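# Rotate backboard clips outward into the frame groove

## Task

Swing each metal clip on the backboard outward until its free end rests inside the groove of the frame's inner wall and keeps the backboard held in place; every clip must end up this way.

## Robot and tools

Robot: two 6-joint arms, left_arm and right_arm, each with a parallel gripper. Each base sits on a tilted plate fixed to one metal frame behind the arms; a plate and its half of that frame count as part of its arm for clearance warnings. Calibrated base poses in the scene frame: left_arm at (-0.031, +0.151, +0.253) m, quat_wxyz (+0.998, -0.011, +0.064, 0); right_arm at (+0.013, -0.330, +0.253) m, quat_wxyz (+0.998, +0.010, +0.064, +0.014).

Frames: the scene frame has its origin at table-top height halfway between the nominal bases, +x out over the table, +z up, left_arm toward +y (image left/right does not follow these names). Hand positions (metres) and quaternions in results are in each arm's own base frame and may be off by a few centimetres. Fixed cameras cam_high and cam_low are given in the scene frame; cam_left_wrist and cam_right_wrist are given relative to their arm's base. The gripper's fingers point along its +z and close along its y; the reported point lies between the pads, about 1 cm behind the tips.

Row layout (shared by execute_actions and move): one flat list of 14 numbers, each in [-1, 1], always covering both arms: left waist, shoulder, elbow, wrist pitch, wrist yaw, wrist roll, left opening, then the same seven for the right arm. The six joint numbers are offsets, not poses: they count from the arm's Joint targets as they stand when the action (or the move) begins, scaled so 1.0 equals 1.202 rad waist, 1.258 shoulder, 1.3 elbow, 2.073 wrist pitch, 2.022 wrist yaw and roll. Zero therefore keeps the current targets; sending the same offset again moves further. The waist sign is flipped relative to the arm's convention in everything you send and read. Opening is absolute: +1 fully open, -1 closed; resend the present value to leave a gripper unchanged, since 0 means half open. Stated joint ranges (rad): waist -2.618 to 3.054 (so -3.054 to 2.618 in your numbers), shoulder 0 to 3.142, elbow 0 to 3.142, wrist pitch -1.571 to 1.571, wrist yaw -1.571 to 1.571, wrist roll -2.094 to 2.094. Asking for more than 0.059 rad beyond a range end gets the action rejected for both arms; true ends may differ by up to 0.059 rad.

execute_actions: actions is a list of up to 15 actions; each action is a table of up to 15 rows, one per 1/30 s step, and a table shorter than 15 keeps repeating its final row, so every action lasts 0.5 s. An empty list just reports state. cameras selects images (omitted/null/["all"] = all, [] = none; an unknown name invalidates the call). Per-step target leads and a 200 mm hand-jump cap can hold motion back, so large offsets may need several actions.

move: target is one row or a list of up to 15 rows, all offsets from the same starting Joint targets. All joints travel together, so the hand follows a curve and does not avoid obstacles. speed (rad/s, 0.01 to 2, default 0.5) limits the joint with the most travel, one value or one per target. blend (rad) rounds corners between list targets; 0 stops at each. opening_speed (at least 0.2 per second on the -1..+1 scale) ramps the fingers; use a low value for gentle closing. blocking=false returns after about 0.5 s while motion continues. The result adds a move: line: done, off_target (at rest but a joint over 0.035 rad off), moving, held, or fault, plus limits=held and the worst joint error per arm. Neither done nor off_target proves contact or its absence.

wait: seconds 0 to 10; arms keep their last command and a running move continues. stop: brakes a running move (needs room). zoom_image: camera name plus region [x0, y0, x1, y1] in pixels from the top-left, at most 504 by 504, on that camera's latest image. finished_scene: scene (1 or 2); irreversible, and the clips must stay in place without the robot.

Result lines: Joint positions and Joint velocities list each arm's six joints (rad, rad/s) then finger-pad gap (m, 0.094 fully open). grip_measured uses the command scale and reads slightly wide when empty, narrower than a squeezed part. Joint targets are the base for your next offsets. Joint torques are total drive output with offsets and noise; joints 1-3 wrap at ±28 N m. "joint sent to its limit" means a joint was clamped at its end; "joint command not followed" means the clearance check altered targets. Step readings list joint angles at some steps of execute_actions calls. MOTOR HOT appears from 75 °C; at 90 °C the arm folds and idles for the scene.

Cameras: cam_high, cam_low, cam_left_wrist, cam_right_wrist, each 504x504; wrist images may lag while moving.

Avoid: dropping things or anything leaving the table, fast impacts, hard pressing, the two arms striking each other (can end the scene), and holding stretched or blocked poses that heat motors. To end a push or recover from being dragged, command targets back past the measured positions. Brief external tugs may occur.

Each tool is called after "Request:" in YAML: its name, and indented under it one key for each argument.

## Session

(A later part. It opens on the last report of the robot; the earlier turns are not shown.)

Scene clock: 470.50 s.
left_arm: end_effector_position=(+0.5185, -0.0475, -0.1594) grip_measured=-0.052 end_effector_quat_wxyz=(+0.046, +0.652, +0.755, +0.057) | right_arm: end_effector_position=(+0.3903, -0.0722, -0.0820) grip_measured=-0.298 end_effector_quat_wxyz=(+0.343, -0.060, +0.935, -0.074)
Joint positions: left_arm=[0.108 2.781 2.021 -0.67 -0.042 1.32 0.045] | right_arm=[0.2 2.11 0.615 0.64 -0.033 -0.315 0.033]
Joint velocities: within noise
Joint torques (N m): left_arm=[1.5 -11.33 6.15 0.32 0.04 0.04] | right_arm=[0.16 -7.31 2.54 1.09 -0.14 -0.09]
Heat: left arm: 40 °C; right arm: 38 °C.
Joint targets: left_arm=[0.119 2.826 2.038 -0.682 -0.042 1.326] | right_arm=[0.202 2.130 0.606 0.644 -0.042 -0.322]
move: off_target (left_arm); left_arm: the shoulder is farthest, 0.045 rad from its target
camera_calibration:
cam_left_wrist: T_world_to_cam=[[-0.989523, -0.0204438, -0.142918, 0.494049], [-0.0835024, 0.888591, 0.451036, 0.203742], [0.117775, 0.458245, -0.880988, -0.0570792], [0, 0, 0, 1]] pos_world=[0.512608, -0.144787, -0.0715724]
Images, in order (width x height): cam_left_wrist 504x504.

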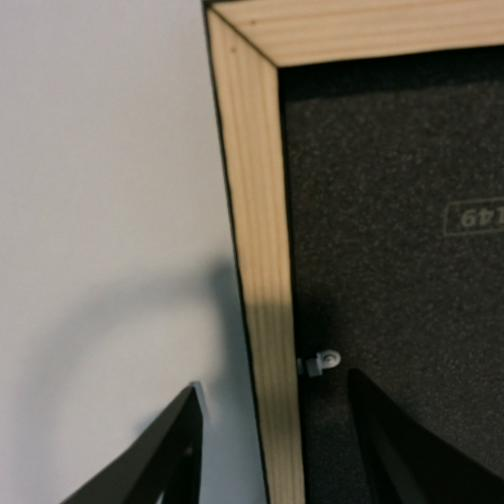

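Request:
move:
  target: [0.0033,0.001,0.0005,0,0,0,-0.05,0,0,0,0,0,0,-0.3]
  speed: 0.06
  cameras: ["cam_left_wrist"]

Request:
zoom_image:
  camera: "cam_left_wrist"
  region: [220, 280, 420, 480]

Scene clock: 472.00 s.
left_arm: end_effector_position=(+0.5185, -0.0495, -0.1594) grip_measured=-0.052 end_effector_quat_wxyz=(+0.045, +0.654, +0.753, +0.058) | right_arm: end_effector_position=(+0.3903, -0.0722, -0.0820) grip_measured=-0.298 end_effector_quat_wxyz=(+0.343, -0.060, +0.935, -0.074)
Joint positions: left_arm=[0.112 2.782 2.022 -0.671 -0.044 1.321 0.045] | right_arm=[0.2 2.11 0.615 0.64 -0.033 -0.315 0.033]
Joint velocities: within noise
Joint torques (N m): left_arm=[1.5 -11.04 6.15 0.29 0.05 0.02] | right_arm=[0.16 -7.3 2.54 1.09 -0.13 -0.08]
Heat: left arm: 40 °C; right arm: 38 °C.
Joint targets: left_arm=[0.123 2.827 2.039 -0.682 -0.042 1.326] | right_arm=[0.202 2.130 0.606 0.644 -0.042 -0.322]
move: off_target (left_arm); left_arm: the shoulder is farthest, 0.046 rad from its target
camera_calibration:
cam_left_wrist: T_world_to_cam=[[-0.989579, -0.015529, -0.143148, 0.494221], [-0.0794273, 0.8881, 0.452737, 0.203702], [0.120099, 0.459389, -0.880079, -0.0571447], [0, 0, 0, 1]] pos_world=[0.512113, -0.146981, -0.0717687]
Images, in order (width x height): cam_left_wrist 504x504.

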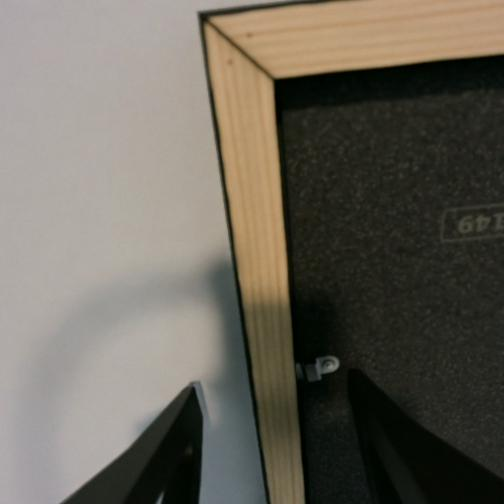

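Scaled by 2.520 from the camera's 504x504 image, which has a finer 720x720 frame.

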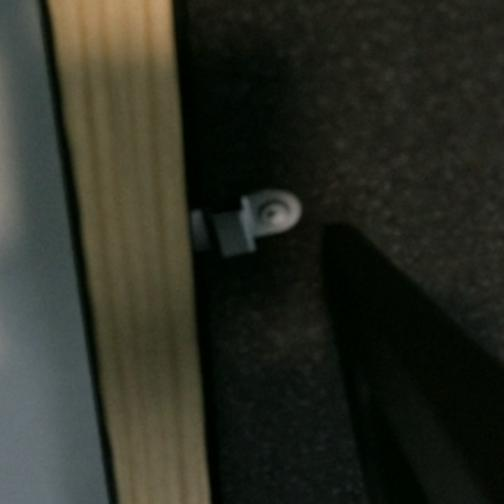

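Request:
move:
  target:
    - [0,-0.069,-0.03,0.008,0,0,-0.05,0,0,0,0,0,0,-0.3]
    - [-0.0225,-0.069,-0.03,0.008,0,0,-0.05,0,0,0,0,0,0,-0.3]
    - [-0.0051,-0.069,-0.03,0.008,0,0,-0.05,0,0,0,0,0,0,-0.3]
    - [-0.0051,0,0,0,0,0,-0.05,0,0,0,0,0,0,-0.3]
  speed: [0.15,0.15,0.08,0.08]
  cameras: ["cam_left_wrist"]

Request:
zoom_image:
  camera: "cam_left_wrist"
  region: [220, 280, 420, 480]

Scene clock: 476.33 s.
left_arm: end_effector_position=(+0.5181, -0.0473, -0.1594) grip_measured=-0.052 end_effector_quat_wxyz=(+0.044, +0.652, +0.754, +0.058) | right_arm: end_effector_position=(+0.3903, -0.0722, -0.0820) grip_measured=-0.298 end_effector_quat_wxyz=(+0.343, -0.060, +0.935, -0.074)
Joint positions: left_arm=[0.108 2.781 2.022 -0.673 -0.044 1.321 0.045] | right_arm=[0.2 2.11 0.615 0.64 -0.033 -0.315 0.033]
Joint velocities: within noise
Joint torques (N m): left_arm=[1.26 -11.1 6.2 0.34 -0.01 0.01] | right_arm=[0.16 -7.31 2.54 1.09 -0.14 -0.09]
Heat: left arm: 41 °C; right arm: 38 °C.
Joint targets: left_arm=[0.116 2.827 2.039 -0.682 -0.042 1.326] | right_arm=[0.202 2.130 0.606 0.644 -0.042 -0.322]
move: off_target (left_arm); left_arm: the shoulder is farthest, 0.046 rad from its target
camera_calibration:
cam_left_wrist: T_world_to_cam=[[-0.989829, -0.0196463, -0.140901, 0.494163], [-0.0821225, 0.887647, 0.453144, 0.203114], [0.116167, 0.460106, -0.880232, -0.056067], [0, 0, 0, 1]] pos_world=[0.51233, -0.144788, -0.0717639]
Images, in order (width x height): cam_left_wrist 504x504.

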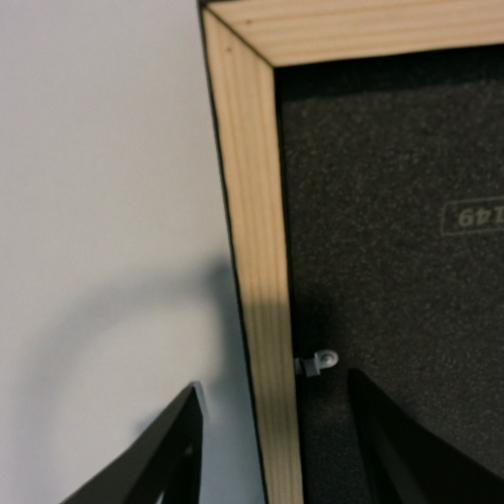

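Scaled by 2.520 from the camera's 504x504 image, which has a finer 720x720 frame.

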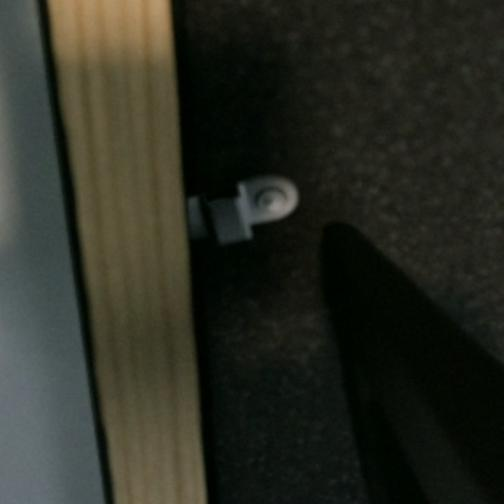

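Request:
move:
  target: [0,0,0,0,0,0,-0.6,0,0,0,0,0,0,-0.3]
  opening_speed: 0.3
  cameras: ["cam_left_wrist"]

Request:
zoom_image:
  camera: "cam_left_wrist"
  region: [220, 300, 340, 420]

Request:
move:
  target: [0,0,0,0,0,0,-0.74,0,0,0,0,0,0,-0.3]
  opening_speed: 0.3
  cameras: ["cam_left_wrist"]

Request:
zoom_image:
  camera: "cam_left_wrist"
  region: [220, 300, 340, 420]

Scene clock: 479.40 s.
left_arm: end_effector_position=(+0.5150, -0.0469, -0.1599) grip_measured=-0.598 end_effector_quat_wxyz=(+0.039, +0.653, +0.755, +0.054) | right_arm: end_effector_position=(+0.3903, -0.0722, -0.0820) grip_measured=-0.298 end_effector_quat_wxyz=(+0.343, -0.060, +0.935, -0.074)
Joint positions: left_arm=[0.108 2.782 2.022 -0.685 -0.044 1.321 0.019] | right_arm=[0.2 2.11 0.615 0.64 -0.033 -0.315 0.033]
Joint velocities: within noise
Joint torques (N m): left_arm=[1.28 -10.93 6.22 0.43 0.05 0.05] | right_arm=[0.16 -7.28 2.52 1.09 -0.14 -0.09]
Heat: left arm: 40 °C; right arm: 38 °C.
Joint targets: left_arm=[0.116 2.827 2.039 -0.682 -0.042 1.326] | right_arm=[0.202 2.130 0.606 0.644 -0.042 -0.322]
move: off_target (left_arm); left_arm: the shoulder is farthest, 0.045 rad from its target
camera_calibration:
cam_left_wrist: T_world_to_cam=[[-0.991515, -0.0194634, -0.128529, 0.493937], [-0.0764375, 0.88703, 0.455341, 0.200193], [0.105146, 0.461302, -0.880991, -0.0506979], [0, 0, 0, 1]] pos_world=[0.510378, -0.144577, -0.0723356]
Images, in order (width x height): cam_left_wrist 504x504.

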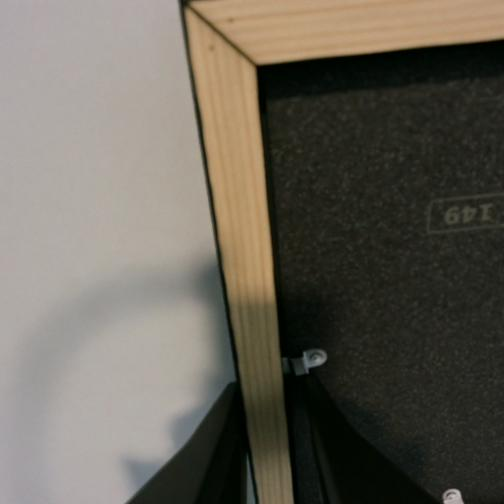

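Scaled by 4.200 from the camera's 504x504 image, which has a finer 720x720 frame.

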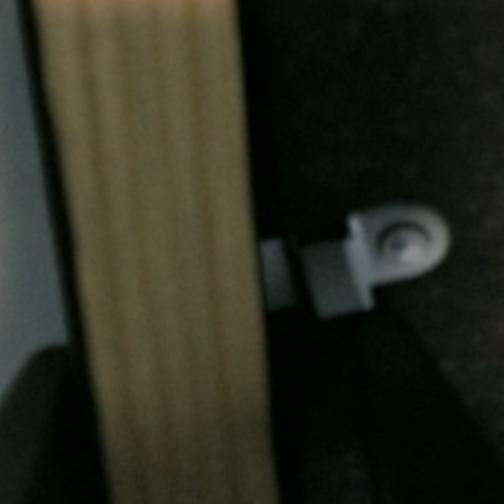

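Scene clock: 480.17 s.
left_arm: end_effector_position=(+0.5173, -0.0469, -0.1593) grip_measured=-0.736 end_effector_quat_wxyz=(+0.042, +0.654, +0.753, +0.057) | right_arm: end_effector_position=(+0.3903, -0.0722, -0.0820) grip_measured=-0.298 end_effector_quat_wxyz=(+0.343, -0.060, +0.935, -0.074)
Joint positions: left_arm=[0.108 2.782 2.023 -0.678 -0.046 1.325 0.012] | right_arm=[0.2 2.11 0.615 0.64 -0.033 -0.315 0.033]
Joint velocities: within noise
Joint torques (N m): left_arm=[1.17 -11.11 6.11 0.36 0.08 0] | right_arm=[0.14 -7.31 2.54 1.09 -0.14 -0.09]
Heat: left arm: 40 °C; right arm: 38 °C.
Joint targets: left_arm=[0.116 2.827 2.038 -0.682 -0.042 1.326] | right_arm=[0.202 2.130 0.606 0.644 -0.042 -0.322]
move: off_target (left_arm); left_arm: the shoulder is farthest, 0.045 rad from its target
camera_calibration:
cam_left_wrist: T_world_to_cam=[[-0.99042, -0.0153921, -0.137226, 0.494545], [-0.0769156, 0.886823, 0.455663, 0.200392], [0.114681, 0.461852, -0.879512, -0.0551436], [0, 0, 0, 1]] pos_world=[0.511545, -0.144632, -0.0719463]
Images, in order (width x height): cam_left_wrist 504x504.

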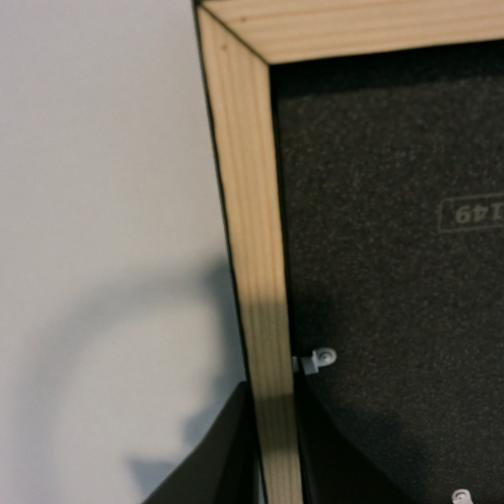

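Scaled by 4.200 from the camera's 504x504 image, which has a finer 720x720 frame.

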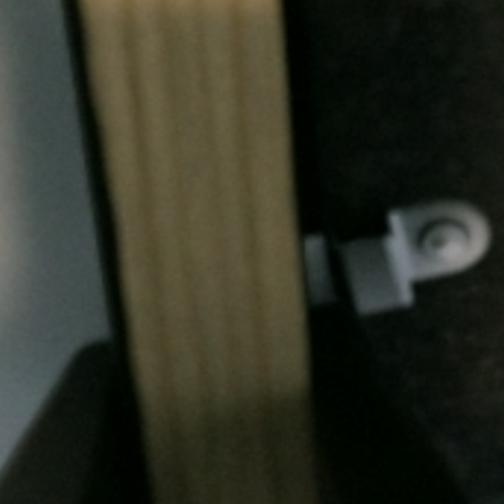

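Request:
move:
  target:
    - [0,0,0,0,0,0,-0.69,0,0,0,0,0,0,-0.3]
    - [0.003,0,0,0,0,0,-0.69,0,0,0,0,0,0,-0.3]
  speed: 0.05
  cameras: ["cam_left_wrist"]

Request:
zoom_image:
  camera: "cam_left_wrist"
  region: [220, 300, 340, 420]

Scene clock: 482.13 s.
left_arm: end_effector_position=(+0.5173, -0.0472, -0.1593) grip_measured=-0.692 end_effector_quat_wxyz=(+0.042, +0.654, +0.753, +0.057) | right_arm: end_effector_position=(+0.3903, -0.0722, -0.0820) grip_measured=-0.298 end_effector_quat_wxyz=(+0.343, -0.060, +0.935, -0.074)
Joint positions: left_arm=[0.109 2.782 2.023 -0.678 -0.046 1.325 0.014] | right_arm=[0.2 2.11 0.615 0.64 -0.033 -0.315 0.033]
Joint velocities: within noise
Joint torques (N m): left_arm=[1.4 -11.02 6.12 0.39 0.04 0] | right_arm=[0.16 -7.31 2.54 1.09 -0.14 -0.09]
Heat: left arm: 40 °C; right arm: 38 °C.
Joint targets: left_arm=[0.120 2.827 2.038 -0.682 -0.042 1.326] | right_arm=[0.202 2.130 0.606 0.644 -0.042 -0.322]
move: off_target (left_arm); left_arm: the shoulder is farthest, 0.045 rad from its target
camera_calibration:
cam_left_wrist: T_world_to_cam=[[-0.990432, -0.0142544, -0.137261, 0.494566], [-0.0759629, 0.886711, 0.45604, 0.200241], [0.11521, 0.462104, -0.87931, -0.0552161], [0, 0, 0, 1]] pos_world=[0.511407, -0.14499, -0.0719852]
Images, in order (width x height): cam_left_wrist 504x504.

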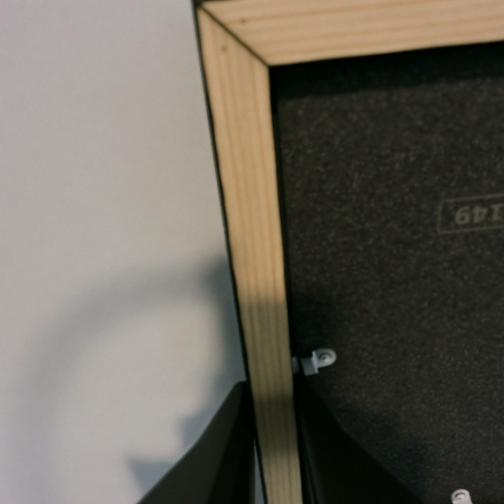

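Scaled by 4.200 from the camera's 504x504 image, which has a finer 720x720 frame.

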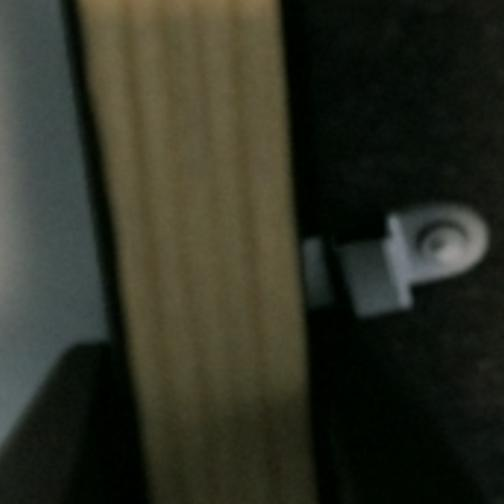

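Request:
move:
  target: [0.0035,0,0,0,0,0,-0.69,0,0,0,0,0,0,-0.3]
  speed: 0.05
  cameras: ["cam_left_wrist"]

Request:
zoom_image:
  camera: "cam_left_wrist"
  region: [220, 300, 340, 420]

Scene clock: 483.30 s.
left_arm: end_effector_position=(+0.5173, -0.0476, -0.1593) grip_measured=-0.692 end_effector_quat_wxyz=(+0.041, +0.655, +0.752, +0.059) | right_arm: end_effector_position=(+0.3903, -0.0722, -0.0820) grip_measured=-0.298 end_effector_quat_wxyz=(+0.343, -0.060, +0.935, -0.074)
Joint positions: left_arm=[0.111 2.782 2.023 -0.678 -0.051 1.325 0.014] | right_arm=[0.2 2.11 0.615 0.64 -0.033 -0.315 0.033]
Joint velocities: within noise
Joint torques (N m): left_arm=[1.63 -11.08 6.09 0.39 0.1 -0.04] | right_arm=[0.13 -7.31 2.54 1.09 -0.13 -0.09]
Heat: left arm: 40 °C; right arm: 38 °C.
Joint targets: left_arm=[0.125 2.827 2.038 -0.682 -0.043 1.326] | right_arm=[0.202 2.130 0.606 0.644 -0.042 -0.322]
move: off_target (left_arm); left_arm: the shoulder is farthest, 0.045 rad from its target
camera_calibration:
cam_left_wrist: T_world_to_cam=[[-0.990379, -0.0119751, -0.137859, 0.494537], [-0.0747727, 0.884596, 0.460326, 0.200457], [0.116437, 0.466205, -0.876981, -0.0551039], [0, 0, 0, 1]] pos_world=[0.511184, -0.145712, -0.0724243]
Images, in order (width x height): cam_left_wrist 504x504.

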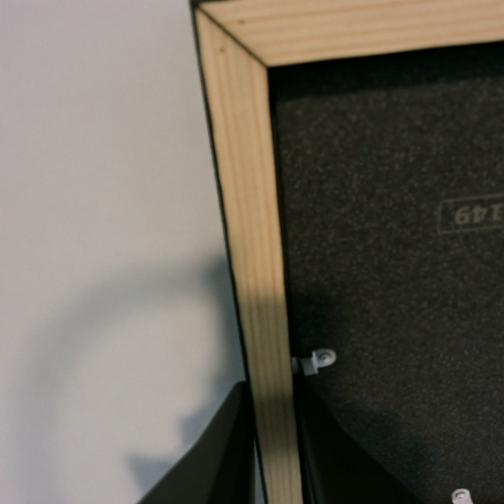

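Scaled by 4.200 from the camera's 504x504 image, which has a finer 720x720 frame.

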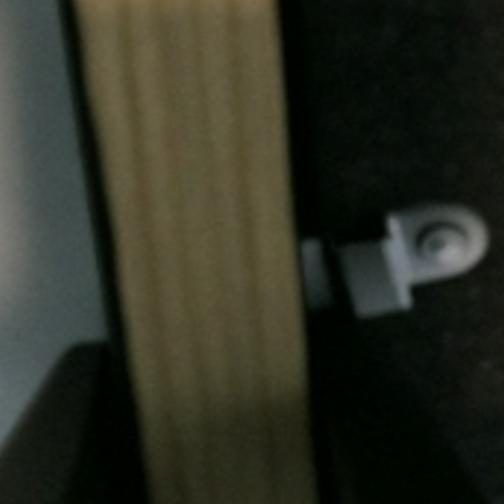

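Request:
move:
  target: [0.005,0,0,0,0,0,-0.69,0,0,0,0,0,0,-0.3]
  speed: 0.05
  cameras: ["cam_left_wrist"]

Request:
zoom_image:
  camera: "cam_left_wrist"
  region: [220, 300, 340, 420]

Scene clock: 484.67 s.
left_arm: end_effector_position=(+0.5176, -0.0496, -0.1592) grip_measured=-0.692 end_effector_quat_wxyz=(+0.041, +0.657, +0.751, +0.061) | right_arm: end_effector_position=(+0.3903, -0.0722, -0.0820) grip_measured=-0.298 end_effector_quat_wxyz=(+0.343, -0.060, +0.935, -0.074)
Joint positions: left_arm=[0.116 2.782 2.023 -0.676 -0.054 1.325 0.014] | right_arm=[0.2 2.11 0.615 0.64 -0.033 -0.315 0.033]
Joint velocities: within noise
Joint torques (N m): left_arm=[1.78 -11.12 5.96 0.38 0.12 -0.04] | right_arm=[0.14 -7.31 2.54 1.09 -0.14 -0.08]
Heat: left arm: 40 °C; right arm: 38 °C.
Joint targets: left_arm=[0.130 2.827 2.038 -0.682 -0.042 1.326] | right_arm=[0.202 2.130 0.606 0.644 -0.042 -0.322]
move: off_target (left_arm); left_arm: the shoulder is farthest, 0.045 rad from its target
camera_calibration:
cam_left_wrist: T_world_to_cam=[[-0.990112, -0.00708541, -0.140102, 0.494552], [-0.0717857, 0.883642, 0.462627, 0.201048], [0.120522, 0.468109, -0.875413, -0.0558569], [0, 0, 0, 1]] pos_world=[0.510826, -0.148004, -0.0726205]
Images, in order (width x height): cam_left_wrist 504x504.

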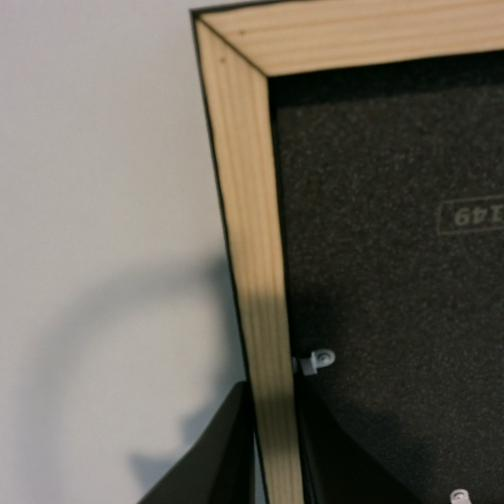

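Scaled by 4.200 from the camera's 504x504 image, which has a finer 720x720 frame.

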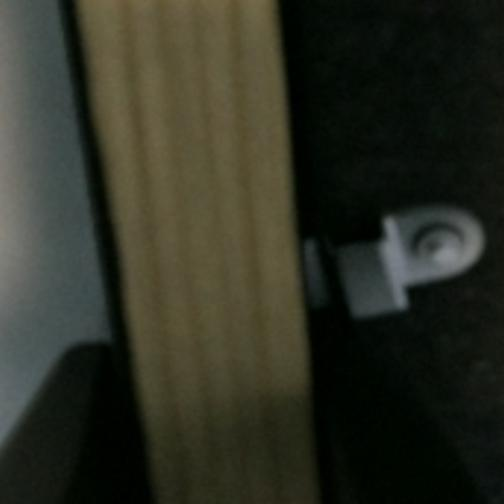

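Request:
move:
  target:
    - [-0.009,0,0,0,0,0,-0.6,0,0,0,0,0,0,-0.3]
    - [-0.009,-0.199,-0.119,-0.03,0,0,-0.6,0,0,0,0,0,0,-0.3]
  speed: [0.05,0.2]
  cameras: ["cam_left_wrist"]

Request:
zoom_image:
  camera: "cam_left_wrist"
  region: [240, 270, 340, 370]

Scene clock: 489.10 s.
left_arm: end_effector_position=(+0.5008, -0.0479, -0.1111) grip_measured=-0.602 end_effector_quat_wxyz=(+0.036, +0.657, +0.751, +0.058) | right_arm: end_effector_position=(+0.3903, -0.0722, -0.0820) grip_measured=-0.298 end_effector_quat_wxyz=(+0.343, -0.060, +0.935, -0.074)
Joint positions: left_arm=[0.116 2.616 1.898 -0.729 -0.054 1.325 0.019] | right_arm=[0.2 2.11 0.615 0.64 -0.033 -0.315 0.033]
Joint velocities: within noise
Joint torques (N m): left_arm=[0.95 -17.81 3.7 0.28 0.12 0] | right_arm=[0.14 -7.3 2.54 1.09 -0.14 -0.09]
Heat: left arm: 41 °C; right arm: 38 °C.
Joint targets: left_arm=[0.120 2.576 1.884 -0.744 -0.042 1.326] | right_arm=[0.202 2.130 0.606 0.644 -0.042 -0.322]
move: off_target (left_arm); left_arm: the shoulder is farthest, 0.039 rad from its target
camera_calibration:
cam_left_wrist: T_world_to_cam=[[-0.99174, -0.00651745, -0.128097, 0.48685], [-0.0658268, 0.883012, 0.464712, 0.173246], [0.110082, 0.469306, -0.876147, -0.00734484], [0, 0, 0, 1]] pos_world=[0.495041, -0.146358, -0.0245806]
Images, in order (width x height): cam_left_wrist 504x504.

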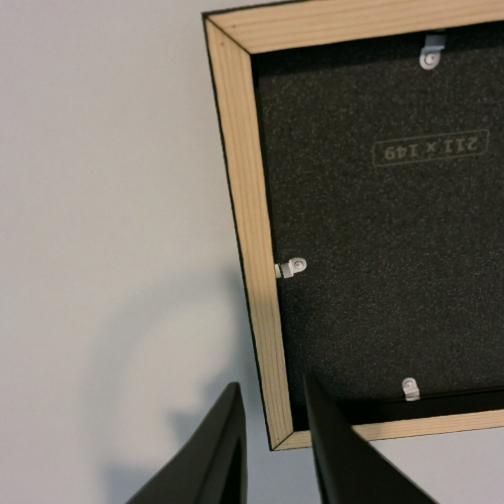

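Scaled by 5.040 from the camera's 504x504 image, which has a finer 720x720 frame.

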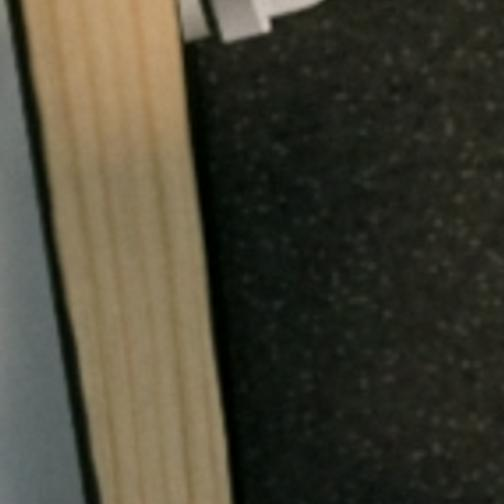

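Request:
zoom_image:
  camera: "cam_left_wrist"
  region: [260, 240, 320, 300]

Request:
zoom_image:
  camera: "cam_left_wrist"
  region: [380, 360, 440, 420]

Request:
zoom_image:
  camera: "cam_left_wrist"
  region: [400, 20, 460, 80]

Scaled by 8.400 from the camera's 504x504 image, which has a finer 720x720 frame.

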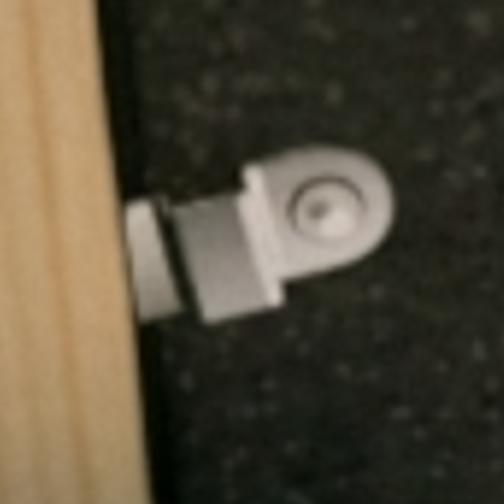

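Scaled by 8.400 from the camera's 504x504 image, which has a finer 720x720 frame.

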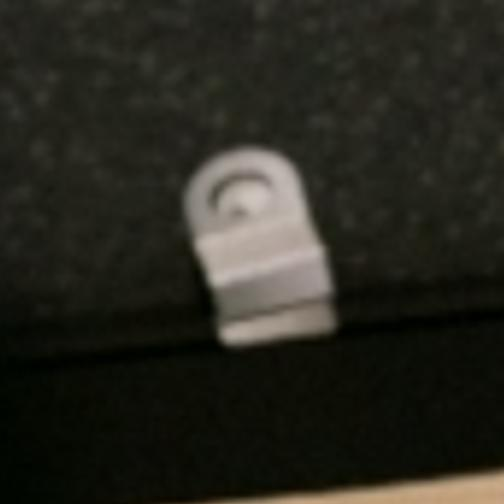

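Scaled by 8.400 from the camera's 504x504 image, which has a finer 720x720 frame.

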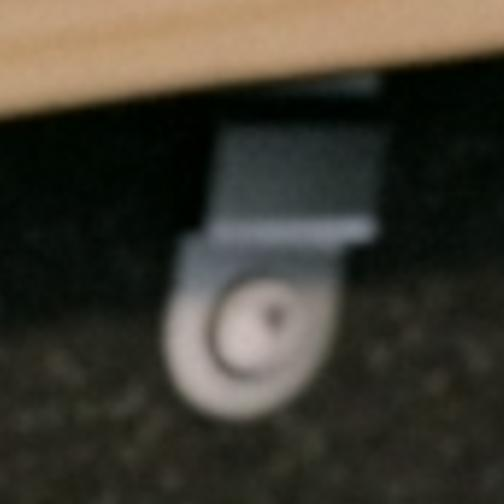

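Request:
finished_scene:
  scene: 2

The scene is finished: the task was done.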